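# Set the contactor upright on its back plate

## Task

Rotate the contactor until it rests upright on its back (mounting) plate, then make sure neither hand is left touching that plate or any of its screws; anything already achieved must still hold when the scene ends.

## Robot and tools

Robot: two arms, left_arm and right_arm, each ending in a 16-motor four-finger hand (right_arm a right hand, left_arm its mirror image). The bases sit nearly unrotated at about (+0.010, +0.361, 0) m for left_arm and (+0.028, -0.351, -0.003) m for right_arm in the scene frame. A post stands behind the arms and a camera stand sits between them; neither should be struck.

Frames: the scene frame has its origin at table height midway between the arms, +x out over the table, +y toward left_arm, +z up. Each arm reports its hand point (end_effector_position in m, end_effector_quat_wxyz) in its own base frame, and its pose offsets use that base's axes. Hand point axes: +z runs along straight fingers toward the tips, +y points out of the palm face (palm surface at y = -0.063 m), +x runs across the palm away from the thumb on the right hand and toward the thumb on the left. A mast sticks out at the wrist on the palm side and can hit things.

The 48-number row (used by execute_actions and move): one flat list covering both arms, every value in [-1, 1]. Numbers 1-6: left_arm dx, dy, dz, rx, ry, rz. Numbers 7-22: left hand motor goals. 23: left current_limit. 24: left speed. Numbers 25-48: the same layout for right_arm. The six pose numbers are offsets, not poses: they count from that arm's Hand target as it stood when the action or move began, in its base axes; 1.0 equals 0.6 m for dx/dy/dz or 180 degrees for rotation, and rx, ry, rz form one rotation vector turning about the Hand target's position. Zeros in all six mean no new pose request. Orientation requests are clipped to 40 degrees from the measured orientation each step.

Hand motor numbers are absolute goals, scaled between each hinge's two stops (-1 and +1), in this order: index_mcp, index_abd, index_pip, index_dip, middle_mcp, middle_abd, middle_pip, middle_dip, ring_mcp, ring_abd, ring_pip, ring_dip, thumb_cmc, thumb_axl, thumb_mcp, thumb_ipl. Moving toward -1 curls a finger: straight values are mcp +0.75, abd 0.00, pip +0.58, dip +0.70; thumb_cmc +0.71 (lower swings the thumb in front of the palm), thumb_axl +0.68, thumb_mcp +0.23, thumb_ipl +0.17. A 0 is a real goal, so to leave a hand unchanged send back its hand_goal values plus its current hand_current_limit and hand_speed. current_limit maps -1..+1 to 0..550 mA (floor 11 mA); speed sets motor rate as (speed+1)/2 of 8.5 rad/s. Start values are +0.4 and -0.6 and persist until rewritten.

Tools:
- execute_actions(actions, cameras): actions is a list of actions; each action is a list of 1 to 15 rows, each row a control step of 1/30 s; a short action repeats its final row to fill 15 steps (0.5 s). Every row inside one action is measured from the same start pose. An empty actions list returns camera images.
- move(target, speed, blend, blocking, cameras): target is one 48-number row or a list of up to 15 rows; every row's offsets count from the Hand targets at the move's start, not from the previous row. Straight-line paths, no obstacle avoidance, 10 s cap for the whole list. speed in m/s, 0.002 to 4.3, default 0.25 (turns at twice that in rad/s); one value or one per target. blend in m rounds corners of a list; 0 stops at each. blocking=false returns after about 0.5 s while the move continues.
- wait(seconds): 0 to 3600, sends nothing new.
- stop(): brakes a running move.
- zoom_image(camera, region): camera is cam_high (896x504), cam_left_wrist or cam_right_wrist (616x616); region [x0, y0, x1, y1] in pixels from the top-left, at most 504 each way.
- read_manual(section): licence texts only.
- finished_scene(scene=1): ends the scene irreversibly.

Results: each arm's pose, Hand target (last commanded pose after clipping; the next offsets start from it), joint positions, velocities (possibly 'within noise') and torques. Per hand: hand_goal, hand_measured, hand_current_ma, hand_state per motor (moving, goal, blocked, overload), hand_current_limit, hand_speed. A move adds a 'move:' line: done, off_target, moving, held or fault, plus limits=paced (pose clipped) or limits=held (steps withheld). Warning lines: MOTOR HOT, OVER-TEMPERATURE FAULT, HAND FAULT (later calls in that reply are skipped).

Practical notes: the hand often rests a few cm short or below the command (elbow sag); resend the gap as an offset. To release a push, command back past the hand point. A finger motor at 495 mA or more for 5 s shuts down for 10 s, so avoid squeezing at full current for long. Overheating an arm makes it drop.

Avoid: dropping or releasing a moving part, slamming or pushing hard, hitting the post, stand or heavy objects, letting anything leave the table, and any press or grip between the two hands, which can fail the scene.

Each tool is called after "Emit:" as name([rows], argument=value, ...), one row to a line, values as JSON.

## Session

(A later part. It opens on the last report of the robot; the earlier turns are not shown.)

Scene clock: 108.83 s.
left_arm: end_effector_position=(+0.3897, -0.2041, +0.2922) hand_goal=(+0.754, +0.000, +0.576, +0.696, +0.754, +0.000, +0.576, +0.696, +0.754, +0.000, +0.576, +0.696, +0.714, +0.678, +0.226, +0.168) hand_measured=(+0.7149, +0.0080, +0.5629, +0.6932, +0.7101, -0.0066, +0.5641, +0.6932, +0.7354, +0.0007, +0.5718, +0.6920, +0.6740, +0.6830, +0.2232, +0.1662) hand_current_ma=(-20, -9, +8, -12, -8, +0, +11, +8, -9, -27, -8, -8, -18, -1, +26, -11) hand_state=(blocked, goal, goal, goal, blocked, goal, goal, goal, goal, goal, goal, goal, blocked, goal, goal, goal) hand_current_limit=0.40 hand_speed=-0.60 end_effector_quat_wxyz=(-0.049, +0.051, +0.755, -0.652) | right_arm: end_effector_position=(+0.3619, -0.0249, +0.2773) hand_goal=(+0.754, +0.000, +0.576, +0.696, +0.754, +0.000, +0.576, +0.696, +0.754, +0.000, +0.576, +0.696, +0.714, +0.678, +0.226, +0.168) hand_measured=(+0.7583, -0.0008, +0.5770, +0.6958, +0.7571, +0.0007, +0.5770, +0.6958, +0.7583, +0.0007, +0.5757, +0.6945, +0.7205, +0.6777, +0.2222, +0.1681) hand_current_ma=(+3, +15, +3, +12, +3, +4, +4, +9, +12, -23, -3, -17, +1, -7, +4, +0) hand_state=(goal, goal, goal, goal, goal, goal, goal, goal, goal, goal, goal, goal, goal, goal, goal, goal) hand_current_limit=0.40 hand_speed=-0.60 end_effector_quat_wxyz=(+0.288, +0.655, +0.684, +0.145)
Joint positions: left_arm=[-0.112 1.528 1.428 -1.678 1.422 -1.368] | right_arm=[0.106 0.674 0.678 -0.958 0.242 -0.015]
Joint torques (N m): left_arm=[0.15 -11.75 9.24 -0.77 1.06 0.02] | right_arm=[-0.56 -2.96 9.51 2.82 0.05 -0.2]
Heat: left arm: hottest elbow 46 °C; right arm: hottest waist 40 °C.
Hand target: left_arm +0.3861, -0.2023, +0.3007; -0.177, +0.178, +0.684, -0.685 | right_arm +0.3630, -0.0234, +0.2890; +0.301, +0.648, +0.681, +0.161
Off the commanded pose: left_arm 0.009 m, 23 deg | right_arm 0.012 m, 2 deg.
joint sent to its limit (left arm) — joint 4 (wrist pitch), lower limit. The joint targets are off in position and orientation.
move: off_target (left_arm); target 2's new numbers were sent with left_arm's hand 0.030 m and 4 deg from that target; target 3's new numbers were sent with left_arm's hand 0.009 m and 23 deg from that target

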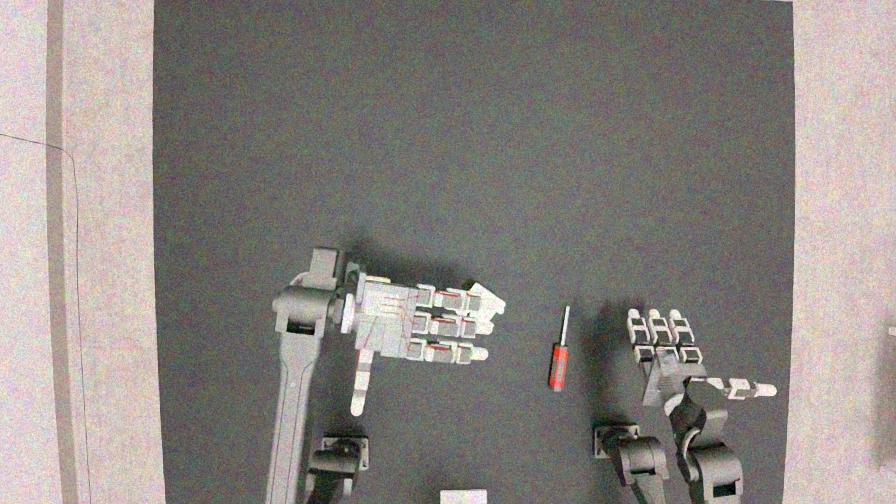

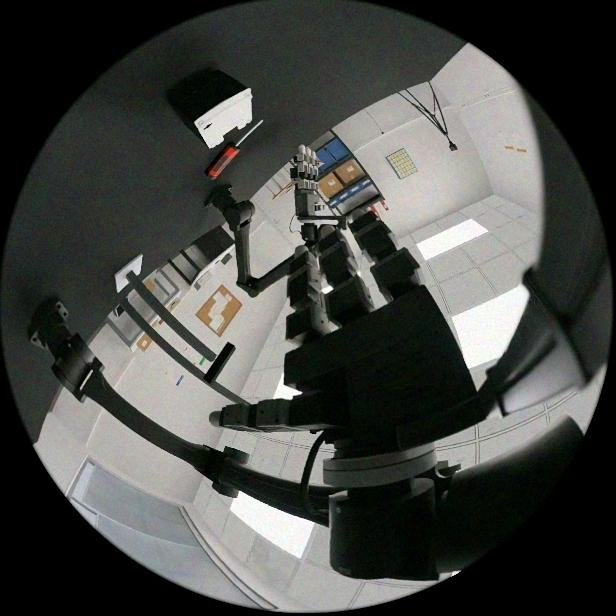

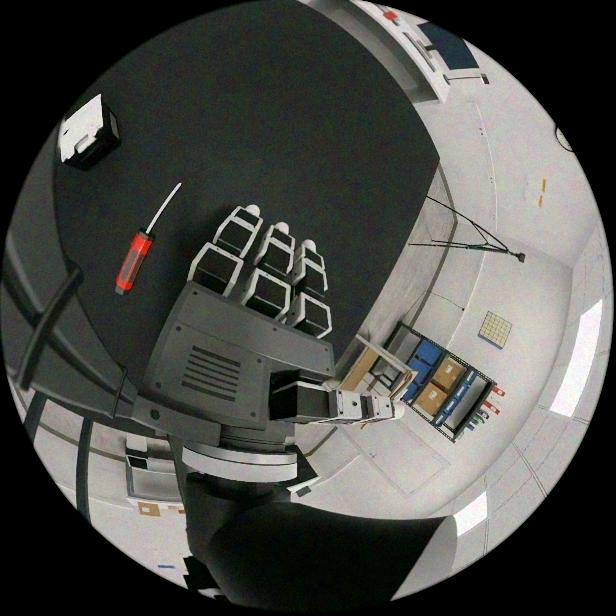

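Emit:
move(target=[0.028,0.135,-0.05,-0.1267,-0.488,0.127,0.754,0,0.576,0.696,0.754,0,0.576,0.696,0.754,0,0.576,0.696,-0.571,0.678,-0.56,-0.157,0.4,-0.6,0.06,0.279,0,0.2296,-0.1358,0.5038,0.754,0,0.576,0.696,0.754,0,0.576,0.696,0.754,0,0.576,0.696,-0.571,0.678,-0.56,-0.157,0.4,-0.6], speed=0.2, cameras=["all"])

Scene clock: 122.63 s.
left_arm: end_effector_position=(+0.3960, -0.1259, +0.2594) hand_goal=(+0.754, +0.000, +0.576, +0.696, +0.754, +0.000, +0.576, +0.696, +0.754, +0.000, +0.576, +0.696, -0.570, +0.678, -0.560, -0.156) hand_measured=(+0.7462, +0.0124, +0.5667, +0.6920, +0.7450, +0.0036, +0.5680, +0.6932, +0.7450, +0.0051, +0.5731, +0.6920, -0.5655, +0.6820, -0.5537, -0.1539) hand_current_ma=(+9, -2, +12, -1, +5, -4, +21, +8, +3, -12, -8, +15, +4, +0, +6, +2) hand_state=(goal, goal, goal, goal, goal, goal, goal, goal, goal, goal, goal, goal, goal, goal, goal, goal) hand_current_limit=0.40 hand_speed=-0.60 end_effector_quat_wxyz=(+0.508, +0.473, +0.544, -0.472) | right_arm: end_effector_position=(+0.3888, +0.1473, +0.2797) hand_goal=(+0.754, +0.000, +0.576, +0.696, +0.754, +0.000, +0.576, +0.696, +0.754, +0.000, +0.576, +0.696, -0.570, +0.678, -0.560, -0.156) hand_measured=(+0.7691, +0.0051, +0.5757, +0.6958, +0.7691, +0.0021, +0.5770, +0.6958, +0.7703, +0.0036, +0.5770, +0.6958, -0.5693, +0.6788, -0.5685, -0.1587) hand_current_ma=(+17, +13, +7, +16, +7, +4, -2, +10, +12, +4, -11, -21, +9, +6, -6, -6) hand_state=(goal, goal, goal, goal, goal, goal, goal, goal, goal, goal, goal, goal, goal, goal, goal, goal) hand_current_limit=0.40 hand_speed=-0.60 end_effector_quat_wxyz=(-0.008, +0.014, +0.765, +0.644)
Joint positions: left_arm=[0.126 1.283 0.865 -1.606 1.528 0.42] | right_arm=[-0.103 1.565 0.954 -1.471 -1.375 -2.06]
Joint torques (N m): left_arm=[0.62 -5.13 11.06 -1.2 1.01 0.28] | right_arm=[0.03 -10.46 9.74 -0.68 -0.85 -0.19]
Heat: left arm: hottest elbow 46 °C; right arm: hottest waist 40 °C.
Hand target: left_arm +0.4030, -0.1213, +0.2707; +0.500, +0.500, +0.500, -0.500 | right_arm +0.3990, +0.1440, +0.2890; +0.000, +0.000, +0.766, +0.643
Off the commanded pose: left_arm 0.014 m, 7 deg | right_arm 0.014 m, 2 deg.
joint sent to its limit (right arm) — joint 6 (wrist roll), lower limit. The joint targets are off in position, not in orientation.
move: off_target (left_arm, right_arm)

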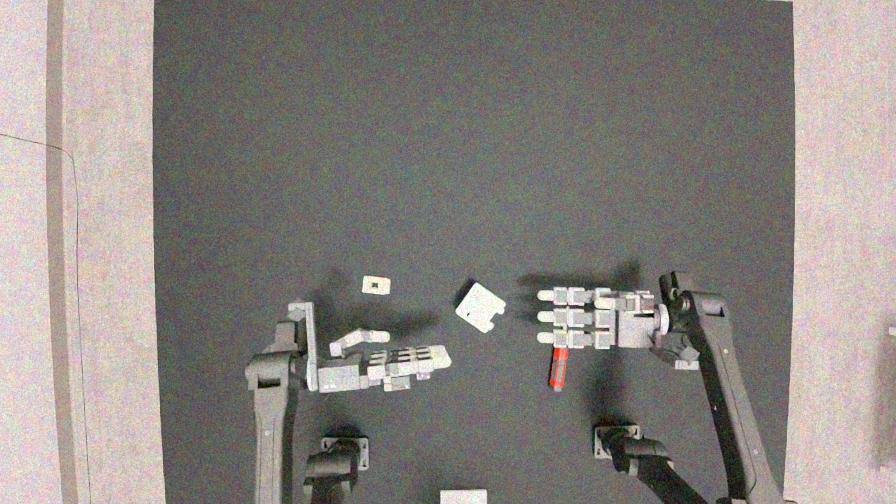

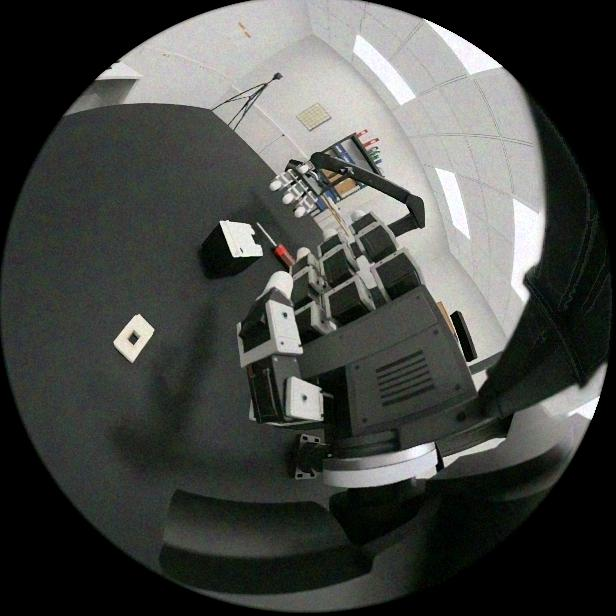

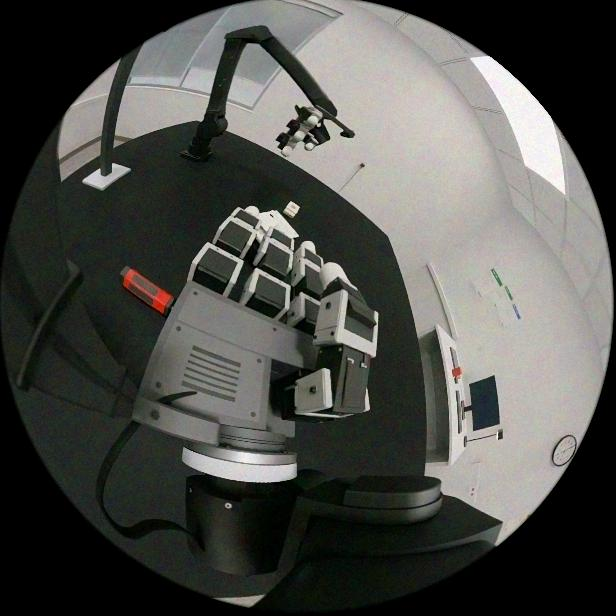

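Emit:
move(target=[0.015,-0.041,-0.085,0.0436,-0.4985,-0.0436,0.754,0,0.576,0.696,0.754,0,0.576,0.696,0.754,0,0.576,0.696,-0.571,0.678,-0.56,-0.157,0.4,-0.6,-0.007,0.037,-0.115,0,0,0,0.754,0,0.576,0.696,0.754,0,0.576,0.696,0.754,0,0.576,0.696,-0.571,0.678,-0.56,-0.157,0.4,-0.6], speed=0.2, cameras=["all"])

Emit:
zoom_image(camera="cam_left_wrist", region=[200, 60, 400, 300])

Emit:
zoom_image(camera="cam_high", region=[380, 240, 600, 370])

Scene clock: 129.43 s.
left_arm: end_effector_position=(+0.4036, -0.1397, +0.2088) hand_goal=(+0.754, +0.000, +0.576, +0.696, +0.754, +0.000, +0.576, +0.696, +0.754, +0.000, +0.576, +0.696, -0.570, +0.678, -0.560, -0.156) hand_measured=(+0.7667, +0.0109, +0.5744, +0.6932, +0.7679, +0.0036, +0.5757, +0.6971, +0.7679, +0.0036, +0.5770, +0.6958, -0.5655, +0.6809, -0.5626, -0.1558) hand_current_ma=(+20, -8, -6, -4, -1, -11, -11, +10, +11, -13, -13, +21, +7, -13, +13, -2) hand_state=(goal, goal, goal, goal, goal, goal, goal, goal, goal, goal, goal, goal, goal, goal, goal, goal) hand_current_limit=0.40 hand_speed=-0.60 end_effector_quat_wxyz=(+0.645, +0.763, +0.026, -0.008) | right_arm: end_effector_position=(+0.3924, +0.1664, +0.2207) hand_goal=(+0.754, +0.000, +0.576, +0.696, +0.754, +0.000, +0.576, +0.696, +0.754, +0.000, +0.576, +0.696, -0.570, +0.678, -0.560, -0.156) hand_measured=(+0.7703, +0.0051, +0.5770, +0.6971, +0.7691, +0.0036, +0.5770, +0.6971, +0.7716, +0.0021, +0.5770, +0.6958, -0.5693, +0.6788, -0.5675, -0.1577) hand_current_ma=(+32, +9, -3, +5, +20, -5, -11, -6, +6, +0, -14, -9, +9, +6, +3, +5) hand_state=(goal, goal, goal, goal, goal, goal, goal, goal, goal, goal, goal, goal, goal, goal, goal, goal) hand_current_limit=0.40 hand_speed=-0.60 end_effector_quat_wxyz=(+0.000, -0.003, +0.769, +0.639)
Joint positions: left_arm=[0.121 1.729 0.925 -1.302 1.375 2.068] | right_arm=[-0.052 1.643 0.88 -1.106 -1.379 -1.877]
Joint torques (N m): left_arm=[-2.2 -9.41 10.14 -1.43 0.9 0.18] | right_arm=[0.67 -11.22 5.23 0.8 -1.77 0.04]
Heat: left arm: hottest elbow 46 °C; right arm: hottest waist 40 °C.
Hand target: left_arm +0.4119, -0.1459, +0.2197; +0.643, +0.766, +0.000, -0.001 | right_arm +0.3948, +0.1662, +0.2200; +0.000, +0.000, +0.766, +0.643
Off the commanded pose: left_arm 0.015 m, 3 deg | right_arm 0.003 m, 1 deg.
joint at its limit (left arm) — joint 6 (wrist roll), upper limit.
move: off_target (left_arm)

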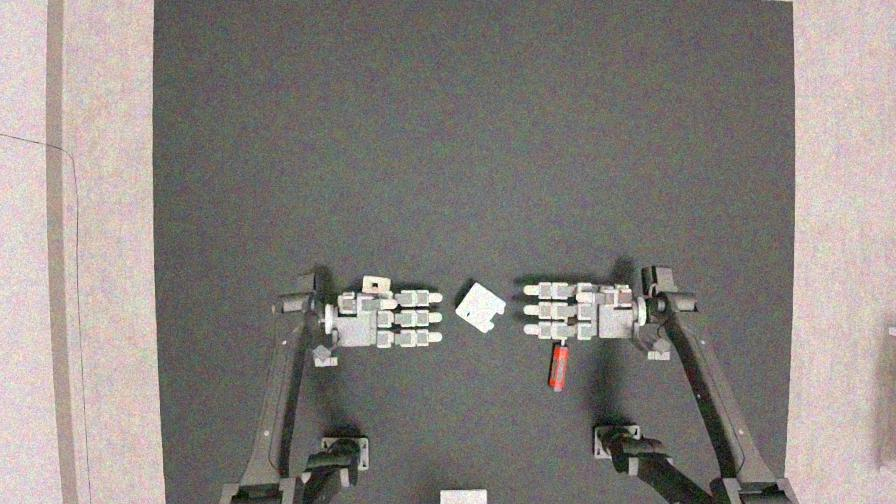

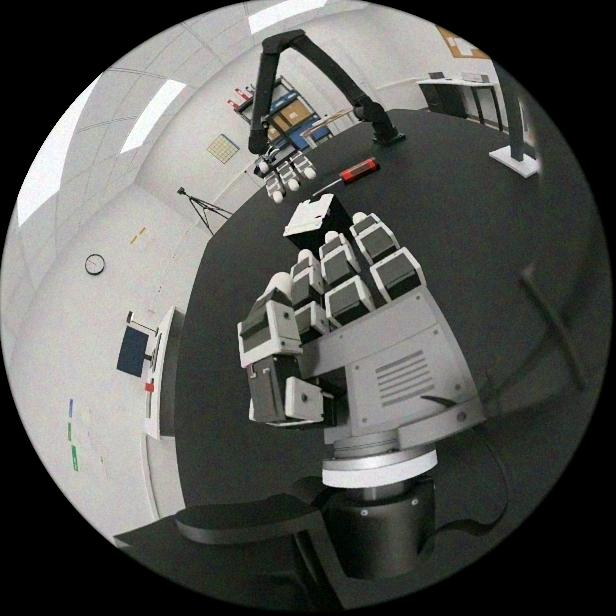

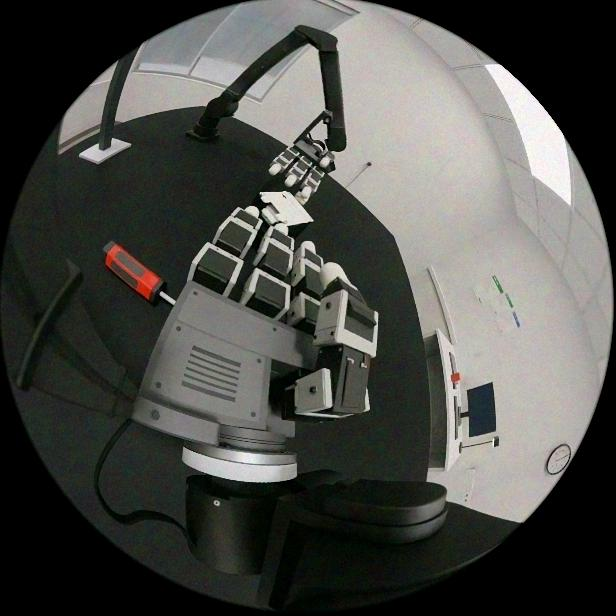

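Scaled by 2.100 from the camera's image (finer frame: 880x880).

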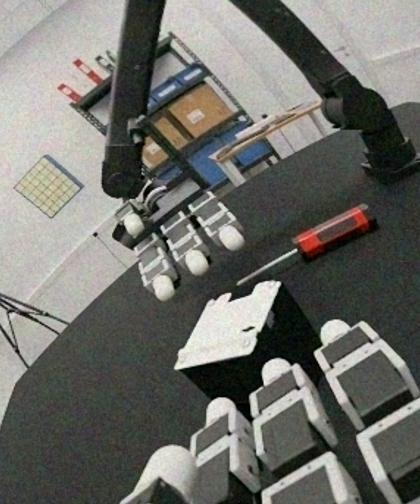

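Scaled by 2.291 from the camera's image (finer frame: 1280x720).

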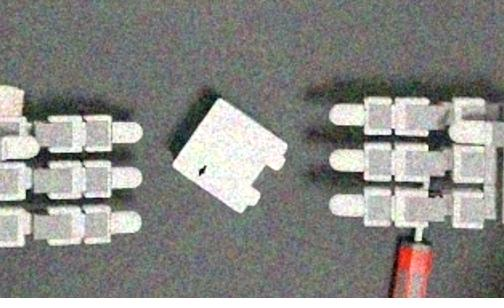

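Emit:
execute_actions(actions=[])

Scene clock: 130.53 s.
left_arm: end_effector_position=(+0.4036, -0.1397, +0.2088) hand_goal=(+0.754, +0.000, +0.576, +0.696, +0.754, +0.000, +0.576, +0.696, +0.754, +0.000, +0.576, +0.696, -0.570, +0.678, -0.560, -0.156) hand_measured=(+0.7667, +0.0124, +0.5744, +0.6920, +0.7679, +0.0036, +0.5744, +0.6971, +0.7691, +0.0036, +0.5770, +0.6958, -0.5655, +0.6820, -0.5626, -0.1558) hand_current_ma=(+11, +3, +3, -4, +13, -5, +9, +11, +5, -15, -15, +20, +18, -2, -10, -17) hand_state=(goal, goal, goal, goal, goal, goal, goal, goal, goal, goal, goal, goal, goal, goal, goal, goal) hand_current_limit=0.40 hand_speed=-0.60 end_effector_quat_wxyz=(+0.645, +0.763, +0.025, -0.008) | right_arm: end_effector_position=(+0.3924, +0.1664, +0.2207) hand_goal=(+0.754, +0.000, +0.576, +0.696, +0.754, +0.000, +0.576, +0.696, +0.754, +0.000, +0.576, +0.696, -0.570, +0.678, -0.560, -0.156) hand_measured=(+0.7691, +0.0051, +0.5770, +0.6958, +0.7691, +0.0036, +0.5757, +0.6971, +0.7703, +0.0036, +0.5757, +0.6958, -0.5680, +0.6788, -0.5685, -0.1587) hand_current_ma=(+30, -5, +9, +20, +10, -3, -17, +8, -2, +4, -5, -8, +2, +4, +5, -2) hand_state=(goal, goal, goal, goal, goal, goal, goal, goal, goal, goal, goal, goal, goal, goal, goal, goal) hand_current_limit=0.40 hand_speed=-0.60 end_effector_quat_wxyz=(+0.000, -0.003, +0.769, +0.639)
Joint positions: left_arm=[0.121 1.729 0.925 -1.302 1.375 2.068] | right_arm=[-0.052 1.643 0.88 -1.106 -1.379 -1.877]
Joint velocities: within noise
Joint torques (N m): left_arm=[-2.49 -9.05 9.94 -1.66 0.95 0.22] | right_arm=[0.73 -11.11 5.2 0.79 -1.79 0.04]
Heat: left arm: hottest elbow 46 °C; right arm: hottest waist 40 °C.
Hand target: left_arm +0.4119, -0.1459, +0.2197; +0.643, +0.766, +0.000, -0.001 | right_arm +0.3948, +0.1662, +0.2200; +0.000, +0.000, +0.766, +0.643
Off the commanded pose: left_arm 0.015 m, 3 deg | right_arm 0.003 m, 1 deg.

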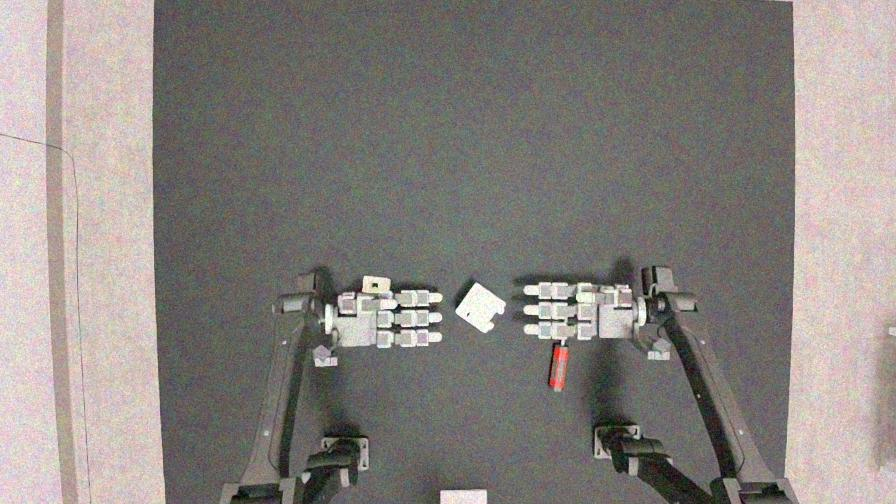

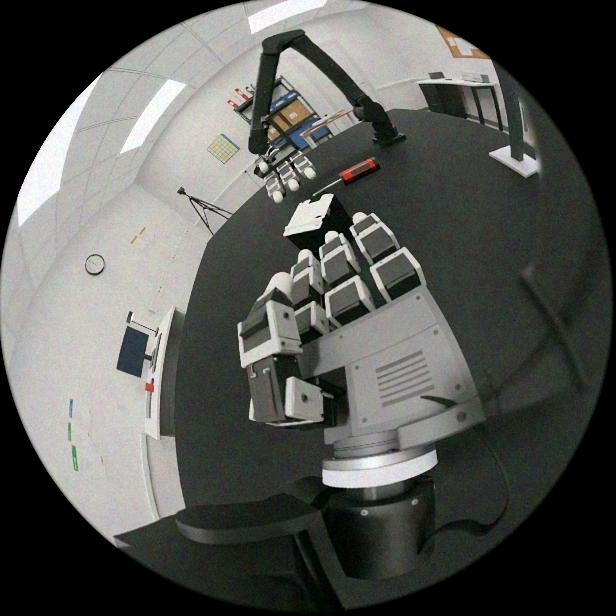

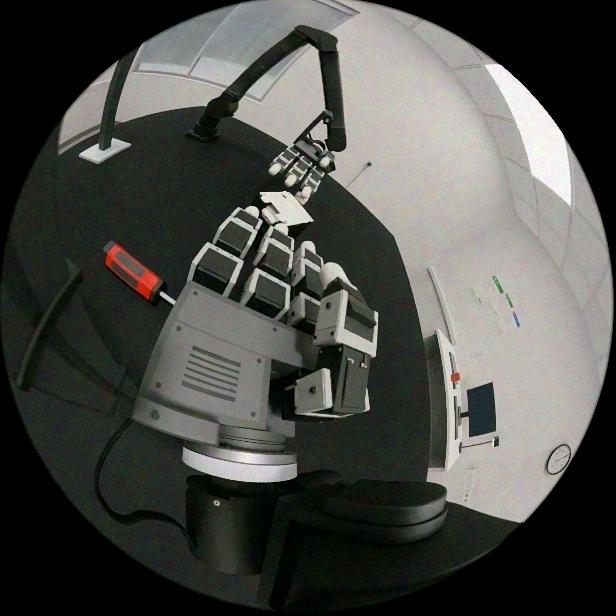

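Emit:
zoom_image(camera="cam_left_wrist", region=[230, 150, 430, 290])

Emit:
zoom_image(camera="cam_right_wrist", region=[200, 140, 400, 280])

Emit:
zoom_image(camera="cam_high", region=[420, 250, 540, 350])

Scaled by 2.520 from the camera's image (finer frame: 880x880).

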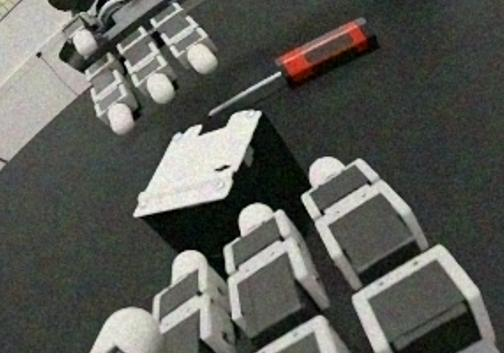

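Scaled by 2.520 from the camera's image (finer frame: 880x880).

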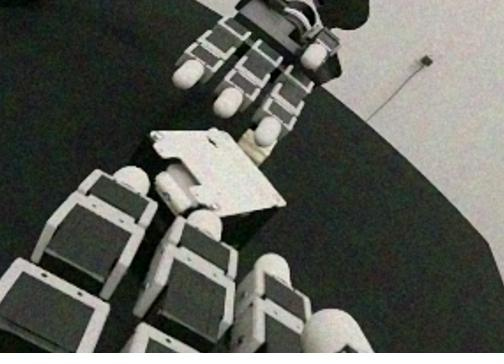

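Scaled by 4.200 from the camera's image (finer frame: 1280x720).

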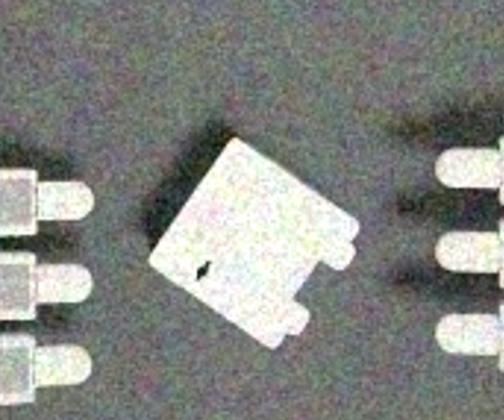

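Emit:
move([
  [0,0,-0.10,0,0,0,0.754,0,0.576,0.696,0.754,0,0.576,0.696,0.754,0,0.576,0.696,-0.57,0.678,-0.56,-0.156,0.4,-0.6,0,0,-0.12,0,0,0,0.754,0,0.576,0.696,0.754,0,0.576,0.696,0.754,0,0.576,0.696,-0.57,0.678,-0.56,-0.156,0.4,-0.6],
], speed=0.15, cameras=["all"])

Scene clock: 134.60 s.
left_arm: end_effector_position=(+0.4113, -0.1389, +0.1556) hand_goal=(+0.754, +0.000, +0.576, +0.696, +0.754, +0.000, +0.576, +0.696, +0.754, +0.000, +0.576, +0.696, -0.570, +0.678, -0.560, -0.156) hand_measured=(+0.7679, +0.0109, +0.5757, +0.6920, +0.7691, +0.0036, +0.5744, +0.6971, +0.7691, +0.0036, +0.5770, +0.6958, -0.5655, +0.6809, -0.5636, -0.1558) hand_current_ma=(+3, +8, -3, -3, +14, -7, -3, -9, +8, +2, -3, +24, -2, +14, -8, +8) hand_state=(goal, goal, goal, goal, goal, goal, goal, goal, goal, goal, goal, goal, goal, goal, goal, goal) hand_current_limit=0.40 hand_speed=-0.60 end_effector_quat_wxyz=(+0.644, +0.764, +0.026, -0.011) | right_arm: end_effector_position=(+0.3940, +0.1662, +0.1461) hand_goal=(+0.754, +0.000, +0.576, +0.696, +0.754, +0.000, +0.576, +0.696, +0.754, +0.000, +0.576, +0.696, -0.570, +0.678, -0.560, -0.156) hand_measured=(+0.7716, +0.0051, +0.5770, +0.6971, +0.7703, +0.0036, +0.5770, +0.6971, +0.7716, +0.0036, +0.5770, +0.6958, -0.5693, +0.6788, -0.5675, -0.1587) hand_current_ma=(+33, +11, +1, +8, +9, +0, +4, +10, +11, -1, -9, -19, -7, +11, -6, +0) hand_state=(goal, goal, goal, goal, goal, goal, goal, goal, goal, goal, goal, goal, goal, goal, goal, goal) hand_current_limit=0.40 hand_speed=-0.60 end_effector_quat_wxyz=(-0.003, -0.001, +0.768, +0.640)
Joint positions: left_arm=[0.121 1.863 0.925 -1.173 1.372 2.069] | right_arm=[-0.052 1.82 0.844 -0.901 -1.38 -1.879]
Joint torques (N m): left_arm=[-2.96 -10.52 6.27 -0.27 1.01 0.16] | right_arm=[0.67 -12.92 3.51 0.8 -1.72 0.03]
Heat: left arm: hottest elbow 45 °C; right arm: hottest waist 40 °C.
Hand target: left_arm +0.4119, -0.1459, +0.1596; +0.643, +0.766, +0.000, -0.001 | right_arm +0.3948, +0.1662, +0.1480; +0.000, +0.000, +0.766, +0.643
Off the commanded pose: left_arm 0.008 m, 3 deg | right_arm 0.002 m, 1 deg.
joint sent to its limit (left arm) — joint 6 (wrist roll), upper limit. The joint targets are off in position, not in orientation.
move: off_target (left_arm)

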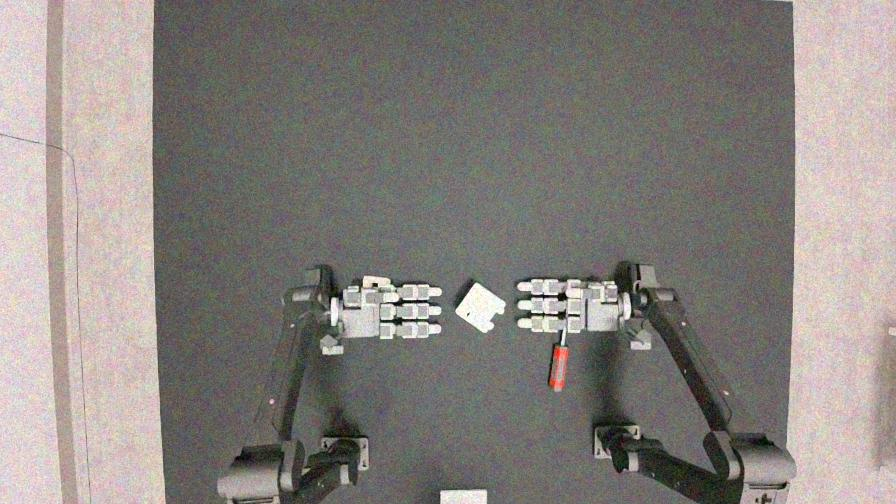

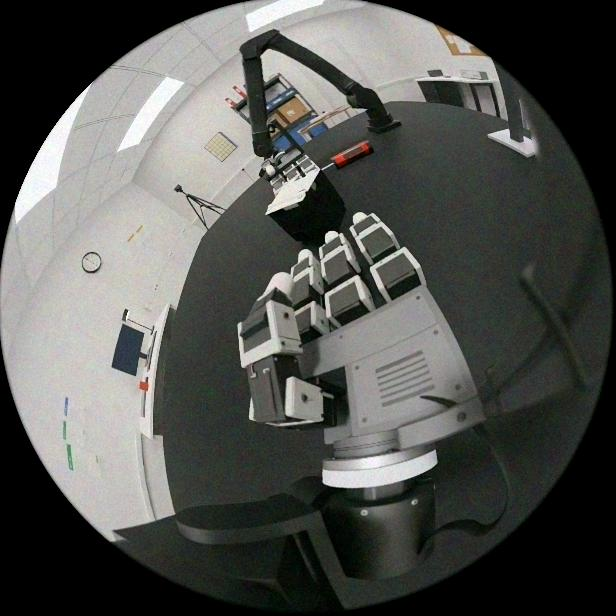

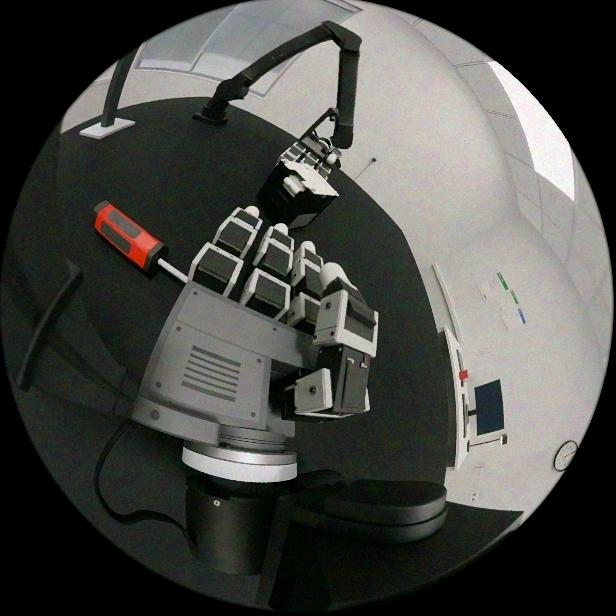

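Emit:
move([
  [0,-0.11,-0.01,0,0,0,0.754,0,0.576,0.696,0.754,0,0.576,0.696,0.754,0,0.576,0.696,-0.57,0.678,-0.56,-0.156,0.4,-0.6,0,0.108,0,0,0,0,0.754,0,0.576,0.696,0.754,0,0.576,0.696,0.754,0,0.576,0.696,-0.57,0.678,-0.56,-0.156,0.4,-0.6],
], speed=0.06, cameras=["cam_high"])

Scene clock: 138.37 s.
left_arm: end_effector_position=(+0.4198, -0.1815, +0.1449) hand_goal=(+0.754, +0.000, +0.576, +0.696, +0.754, +0.000, +0.576, +0.696, +0.754, +0.000, +0.576, +0.696, -0.570, +0.678, -0.560, -0.156) hand_measured=(+0.7679, +0.0080, +0.5757, +0.6932, +0.7764, -0.2191, +0.5795, +0.6932, +0.7716, -0.0638, +0.5770, +0.6958, -0.5655, +0.6809, -0.5636, -0.1568) hand_current_ma=(+17, +4, +11, -4, +16, -142, -5, -5, +13, -27, -13, +6, -8, +15, -5, -14) hand_state=(goal, goal, goal, goal, blocked, blocked, goal, goal, goal, blocked, goal, goal, goal, goal, goal, goal) hand_current_limit=0.40 hand_speed=-0.60 end_effector_quat_wxyz=(+0.642, +0.766, +0.034, +0.006) | right_arm: end_effector_position=(+0.3988, +0.2130, +0.1366) hand_goal=(+0.754, +0.000, +0.576, +0.696, +0.754, +0.000, +0.576, +0.696, +0.754, +0.000, +0.576, +0.696, -0.570, +0.678, -0.560, -0.156) hand_measured=(+0.7728, +0.0051, +0.5770, +0.6958, +0.7848, -0.1297, +0.5821, +0.6907, +0.7716, +0.0036, +0.5770, +0.6971, -0.5693, +0.6788, -0.5675, -0.1577) hand_current_ma=(+32, +18, +13, +11, +33, -126, +5, +4, +5, +19, +0, -14, -4, +9, -4, +11) hand_state=(goal, goal, goal, goal, blocked, blocked, goal, goal, goal, goal, goal, goal, goal, goal, goal, goal) hand_current_limit=0.40 hand_speed=-0.60 end_effector_quat_wxyz=(-0.008, +0.025, +0.764, +0.644)
Joint positions: left_arm=[0.007 1.771 0.756 -0.299 1.389 1.274] | right_arm=[0.078 1.764 0.658 0.059 -1.373 -0.994]
Joint torques (N m): left_arm=[-6.71 -10.4 6.15 1.36 1.23 -0.25] | right_arm=[3.14 -14.04 4.44 2.29 -0.62 0.07]
Heat: left arm: hottest elbow 45 °C; right arm: hottest waist 40 °C.
Hand target: left_arm +0.4119, -0.2118, +0.1537; +0.643, +0.766, +0.000, -0.001 | right_arm +0.3948, +0.2310, +0.1480; +0.000, +0.000, +0.766, +0.643
Off the commanded pose: left_arm 0.033 m, 4 deg | right_arm 0.022 m, 3 deg.
move: off_target (left_arm, right_arm)

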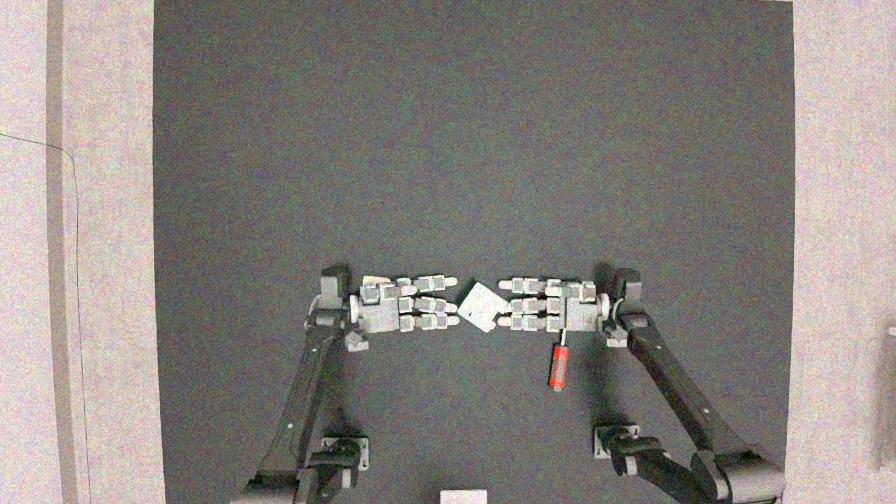

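Emit:
move([
  [-0.08,-0.02,-0.01,0,0,0,0.754,0,0.576,0.696,0.754,0,0.576,0.696,0.754,0,0.576,0.696,-0.57,0.678,-0.56,-0.156,0.7,-0.6,0.08,0.02,0.01,0,0,0,0.754,0,0.576,0.696,0.754,0,0.576,0.696,0.754,0,0.576,0.696,-0.57,0.678,-0.56,-0.156,0.7,-0.6],
], speed=0.05, cameras=["cam_high"])

Scene clock: 140.77 s.
left_arm: end_effector_position=(+0.3773, -0.1950, +0.1440) hand_goal=(+0.754, +0.000, +0.576, +0.696, +0.754, +0.000, +0.576, +0.696, +0.754, +0.000, +0.576, +0.696, -0.570, +0.678, -0.560, -0.156) hand_measured=(+0.7679, +0.0446, +0.5705, +0.6920, +0.7728, -0.1033, +0.5795, +0.6932, +0.7740, -0.0081, +0.5770, +0.6958, -0.5655, +0.6798, -0.5636, -0.1558) hand_current_ma=(+11, +19, -7, +6, +27, -44, +3, -10, +0, -11, -5, +6, +1, +3, -9, -9) hand_state=(goal, blocked, goal, goal, goal, blocked, goal, goal, goal, goal, goal, goal, goal, goal, goal, goal) hand_current_limit=0.70 hand_speed=-0.60 end_effector_quat_wxyz=(+0.642, +0.766, +0.027, +0.015) | right_arm: end_effector_position=(+0.4388, +0.2162, +0.1508) hand_goal=(+0.754, +0.000, +0.576, +0.696, +0.754, +0.000, +0.576, +0.696, +0.754, +0.000, +0.576, +0.696, -0.570, +0.678, -0.560, -0.156) hand_measured=(+0.7740, +0.0065, +0.5782, +0.6958, +0.8005, -0.0052, +0.5911, +0.7047, +0.7933, -0.0565, +0.5872, +0.6971, -0.5693, +0.6788, -0.5685, -0.1587) hand_current_ma=(+38, +5, +11, +9, +62, -5, +9, +10, +52, -58, +8, -14, +5, +12, -4, +3) hand_state=(goal, goal, goal, goal, blocked, goal, goal, goal, blocked, blocked, goal, goal, goal, goal, goal, goal) hand_current_limit=0.70 hand_speed=-0.60 end_effector_quat_wxyz=(+0.005, +0.027, +0.765, +0.643)
Joint positions: left_arm=[-0.031 1.697 0.595 -0.001 1.374 1.083] | right_arm=[0.079 1.784 0.753 0.069 -1.359 -0.923]
Joint torques (N m): left_arm=[-7.06 -9.99 4.83 1.16 1.01 -0.22] | right_arm=[4.31 -11.4 8.12 2.1 -0.81 0.04]
Heat: left arm: hottest elbow 45 °C; right arm: hottest waist 40 °C.
Hand target: left_arm +0.3640, -0.2239, +0.1477; +0.643, +0.766, +0.000, -0.001 | right_arm +0.4428, +0.2430, +0.1540; +0.000, +0.000, +0.766, +0.643
Off the commanded pose: left_arm 0.032 m, 4 deg | right_arm 0.027 m, 3 deg.
move: off_target (left_arm, right_arm)

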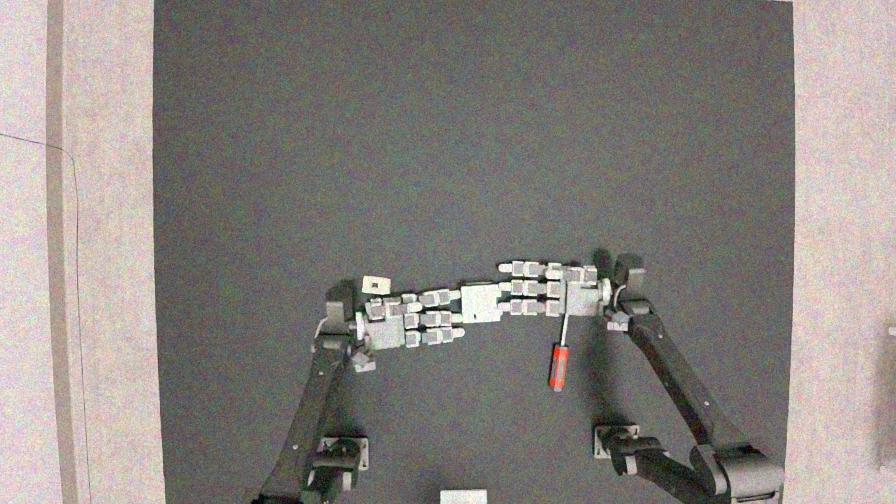

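Emit:
zoom_image(camera="cam_high", region=[420, 240, 540, 360])

Scaled by 4.200 from the camera's image (finer frame: 1280x720).

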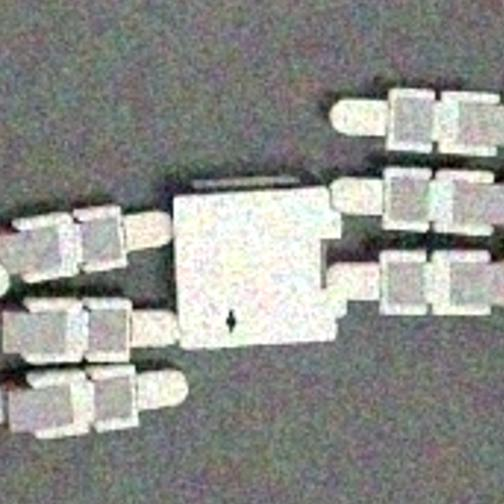

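Emit:
move([
  [0,0.093,0,0,0,0,0.754,-0.13,0.576,0.696,0.754,0,0.576,0.696,0.754,0.13,0.576,0.696,-0.57,0.678,-0.56,-0.156,0.7,-0.6,0,-0.088,-0.005,0,0,0,0.754,-0.13,0.576,0.696,0.754,0,0.576,0.696,0.754,0.13,0.576,0.696,-0.57,0.678,-0.56,-0.156,0.7,-0.6],
  [0.0775,0.093,0,0,0,0,0.754,-0.13,0.576,0.696,0.754,0,0.576,0.696,0.754,0.13,0.576,0.696,-0.57,0.678,-0.56,-0.156,0.7,-0.6,-0.078,-0.088,-0.007,0,0,0,0.754,-0.13,0.576,0.696,0.754,0,0.576,0.696,0.754,0.13,0.576,0.696,-0.57,0.678,-0.56,-0.156,0.7,-0.6],
], speed=0.1, cameras=["all"])

Scene clock: 150.27 s.
left_arm: end_effector_position=(+0.3986, -0.1686, +0.1408) hand_goal=(+0.754, -0.130, +0.576, +0.696, +0.754, +0.000, +0.576, +0.696, +0.754, +0.130, +0.576, +0.696, -0.570, +0.678, -0.560, -0.156) hand_measured=(+0.7667, -0.1195, +0.5757, +0.6945, +0.7703, -0.0081, +0.5782, +0.6971, +0.7740, +0.1252, +0.5770, +0.6958, -0.5655, +0.6809, -0.5636, -0.1558) hand_current_ma=(+19, -12, +17, +4, +16, +0, -3, +1, +15, -15, -10, -15, -4, -22, -1, -4) hand_state=(goal, goal, goal, goal, goal, goal, goal, goal, blocked, goal, goal, goal, goal, goal, goal, goal) hand_current_limit=0.70 hand_speed=-0.60 end_effector_quat_wxyz=(+0.645, +0.764, +0.015, -0.014) | right_arm: end_effector_position=(+0.3955, +0.1944, +0.1391) hand_goal=(+0.754, -0.130, +0.576, +0.696, +0.754, +0.000, +0.576, +0.696, +0.754, +0.130, +0.576, +0.696, -0.570, +0.678, -0.560, -0.156) hand_measured=(+0.7728, -0.1239, +0.5757, +0.6971, +0.7993, -0.0052, +0.5911, +0.7047, +0.7884, +0.1237, +0.5834, +0.6958, -0.5693, +0.6788, -0.5685, -0.1577) hand_current_ma=(+31, +6, -3, +9, +59, -9, -3, +12, +42, -7, +7, -16, -1, +9, +5, +0) hand_state=(goal, goal, goal, goal, blocked, goal, goal, goal, blocked, goal, goal, goal, goal, goal, goal, goal) hand_current_limit=0.70 hand_speed=-0.60 end_effector_quat_wxyz=(-0.022, +0.012, +0.765, +0.643)
Joint positions: left_arm=[0.046 1.834 0.838 -0.851 1.397 1.811] | right_arm=[0.024 1.787 0.767 -0.513 -1.399 -1.484]
Joint torques (N m): left_arm=[-0.15 -10.05 8.49 -0.79 1.09 0.13] | right_arm=[-0.5 -14.68 3.78 1.09 -1.27 -0.2]
Heat: left arm: hottest elbow 44 °C; right arm: hottest waist 40 °C.
Hand target: left_arm +0.4104, -0.1681, +0.1477; +0.643, +0.766, +0.000, +0.000 | right_arm +0.3960, +0.1902, +0.1498; +0.000, +0.000, +0.766, +0.643
Off the commanded pose: left_arm 0.014 m, 2 deg | right_arm 0.012 m, 3 deg.
move: off_target (left_arm, right_arm)

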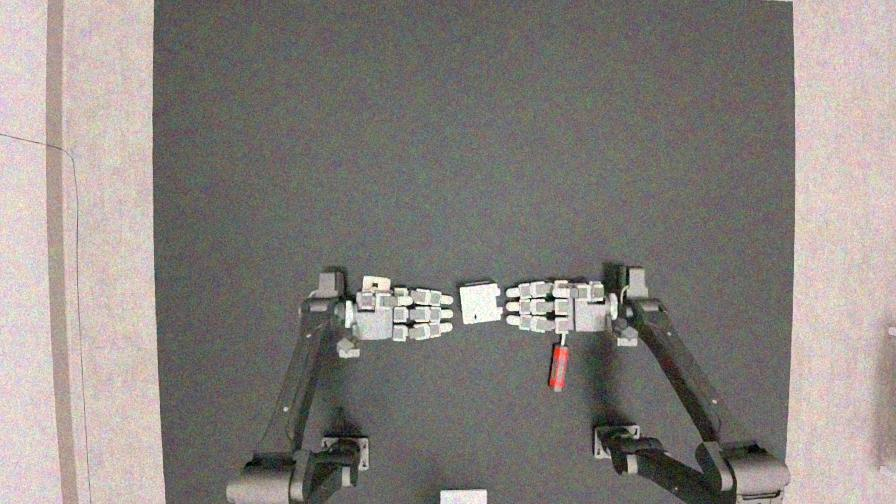

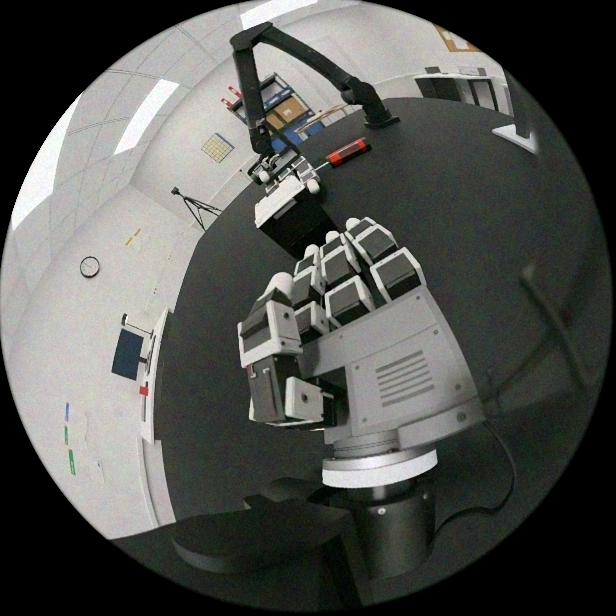

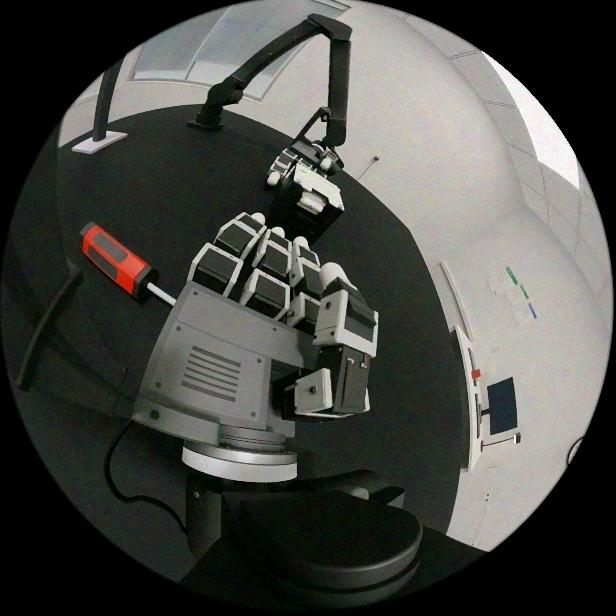

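Emit:
zoom_image(camera="cam_high", region=[420, 250, 540, 350])

Emit:
zoom_image(camera="cam_right_wrist", region=[220, 130, 380, 290])

Emit:
zoom_image(camera="cam_left_wrist", region=[230, 130, 390, 290])

Scaled by 4.200 from the camera's image (finer frame: 1280x720).

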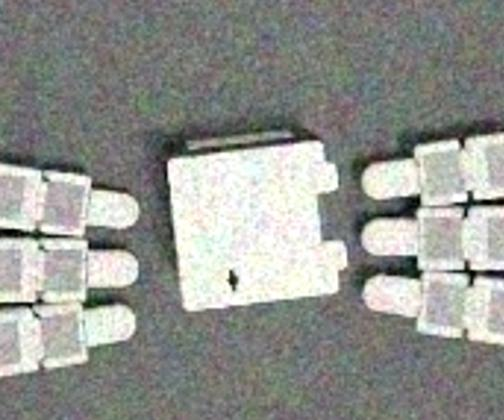

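Scaled by 3.150 from the camera's image (finer frame: 880x880).

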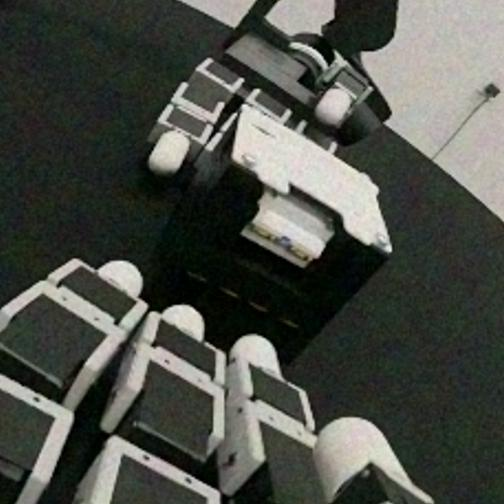

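Scaled by 3.150 from the camera's image (finer frame: 880x880).

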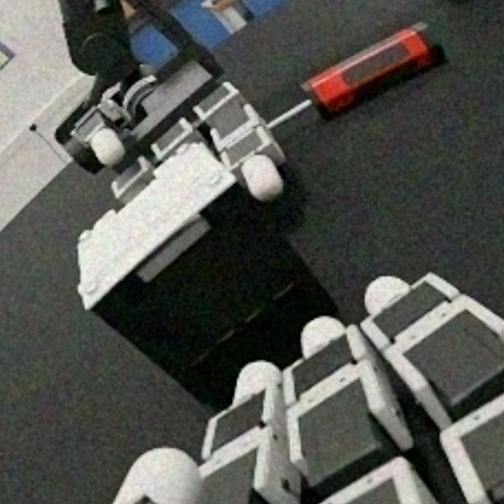

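Emit:
move([
  [0.04,-0.01,0.02,0,0,0,0.754,-0.13,0.576,0.696,0.754,0,0.576,0.696,0.754,0.13,0.576,0.696,-0.57,0.678,-0.56,-0.156,0.74,-0.6,0.012,0.01,0.02,0,0,0,0.754,-0.13,0.576,0.696,0.754,0,0.576,0.696,0.754,0.13,0.576,0.696,-0.57,0.678,-0.56,-0.156,0.74,-0.6],
  [0.04,-0.123,0.02,0,0,0,0.754,-0.13,0.576,0.696,0.754,0,0.576,0.696,0.754,0.13,0.576,0.696,-0.57,0.678,-0.56,-0.156,0.74,-0.6,0.012,0.121,0.02,0,0,0,0.754,-0.13,0.576,0.696,0.754,0,0.576,0.696,0.754,0.13,0.576,0.696,-0.57,0.678,-0.56,-0.156,0.74,-0.6],
], speed=0.05, cameras=["all"])

Emit:
zoom_image(camera="cam_high", region=[420, 250, 540, 350])

Scene clock: 158.20 s.
left_arm: end_effector_position=(+0.4486, -0.1933, +0.1549) hand_goal=(+0.754, -0.130, +0.576, +0.696, +0.754, +0.000, +0.576, +0.696, +0.754, +0.130, +0.576, +0.696, -0.570, +0.678, -0.560, -0.156) hand_measured=(+0.7776, -0.1385, +0.5821, +0.6945, +0.8126, -0.0242, +0.6013, +0.7073, +0.8355, +0.0857, +0.6296, +0.7187, -0.5655, +0.6809, -0.5636, -0.1558) hand_current_ma=(+29, -9, +1, +16, +34, -7, +7, -2, +60, -28, +12, +31, +0, +3, -4, -13) hand_state=(blocked, goal, goal, goal, blocked, blocked, blocked, goal, blocked, blocked, blocked, blocked, goal, goal, goal, goal) hand_current_limit=0.74 hand_speed=-0.60 end_effector_quat_wxyz=(+0.645, +0.763, +0.043, +0.013) | right_arm: end_effector_position=(+0.4151, +0.2235, +0.1538) hand_goal=(+0.754, -0.130, +0.576, +0.696, +0.754, +0.000, +0.576, +0.696, +0.754, +0.130, +0.576, +0.696, -0.570, +0.678, -0.560, -0.156) hand_measured=(+0.7872, -0.2088, +0.5859, +0.6971, +0.8174, -0.0682, +0.6052, +0.7085, +0.8114, +0.0637, +0.6001, +0.7009, -0.5693, +0.6798, -0.5685, -0.1577) hand_current_ma=(+64, -54, +0, +12, +102, -62, +7, +23, +65, -52, +5, +2, +13, +0, +0, +9) hand_state=(blocked, blocked, goal, goal, blocked, blocked, blocked, goal, blocked, blocked, blocked, goal, goal, goal, goal, goal) hand_current_limit=0.74 hand_speed=-0.60 end_effector_quat_wxyz=(+0.007, +0.041, +0.765, +0.643)
Joint positions: left_arm=[-0.025 1.778 0.773 -0.028 1.375 0.989] | right_arm=[0.107 1.735 0.646 0.288 -1.328 -0.744]
Joint torques (N m): left_arm=[-9.7 -10.75 6.57 1.73 0.39 -0.14] | right_arm=[7.12 -12.57 5.5 2.8 -0.26 0.06]
Heat: left arm: hottest elbow 43 °C; right arm: hottest waist 40 °C.
Hand target: left_arm +0.4345, -0.2419, +0.1596; +0.643, +0.766, +0.000, +0.000 | right_arm +0.4033, +0.2628, +0.1618; +0.000, +0.000, +0.766, +0.643
Off the commanded pose: left_arm 0.051 m, 5 deg | right_arm 0.042 m, 5 deg.
move: off_target (left_arm, right_arm)

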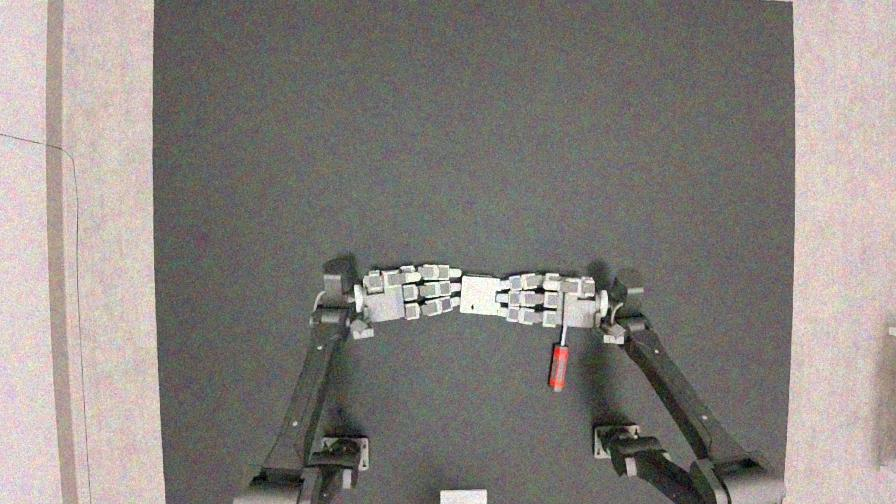

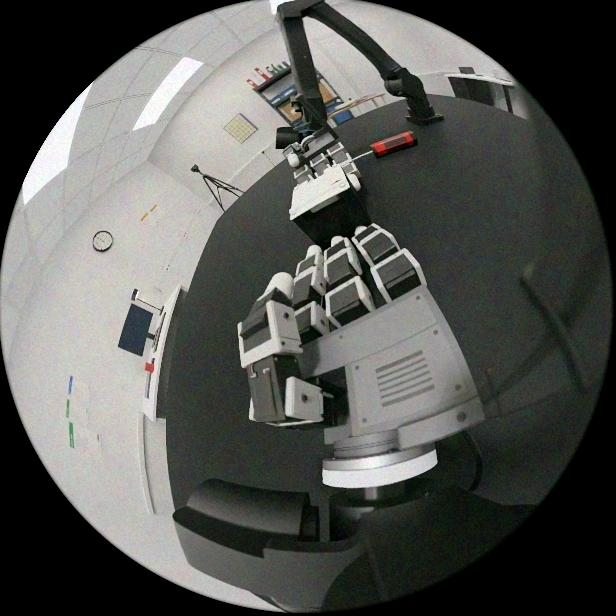

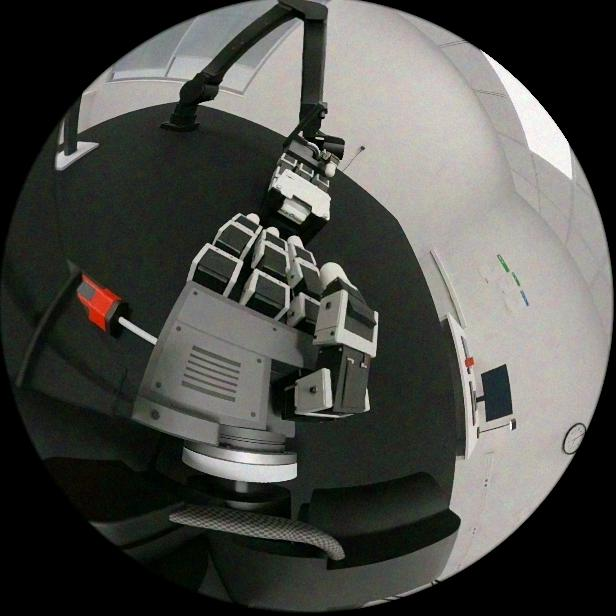

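Scaled by 4.200 from the camera's image (finer frame: 1280x720).

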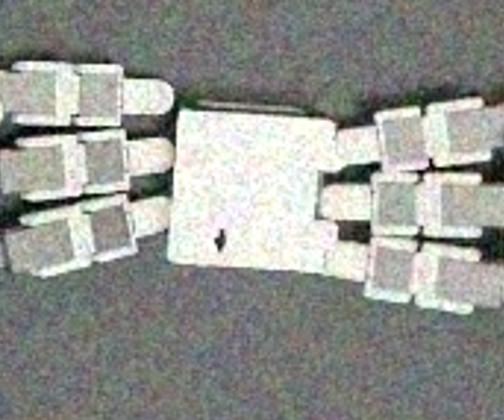

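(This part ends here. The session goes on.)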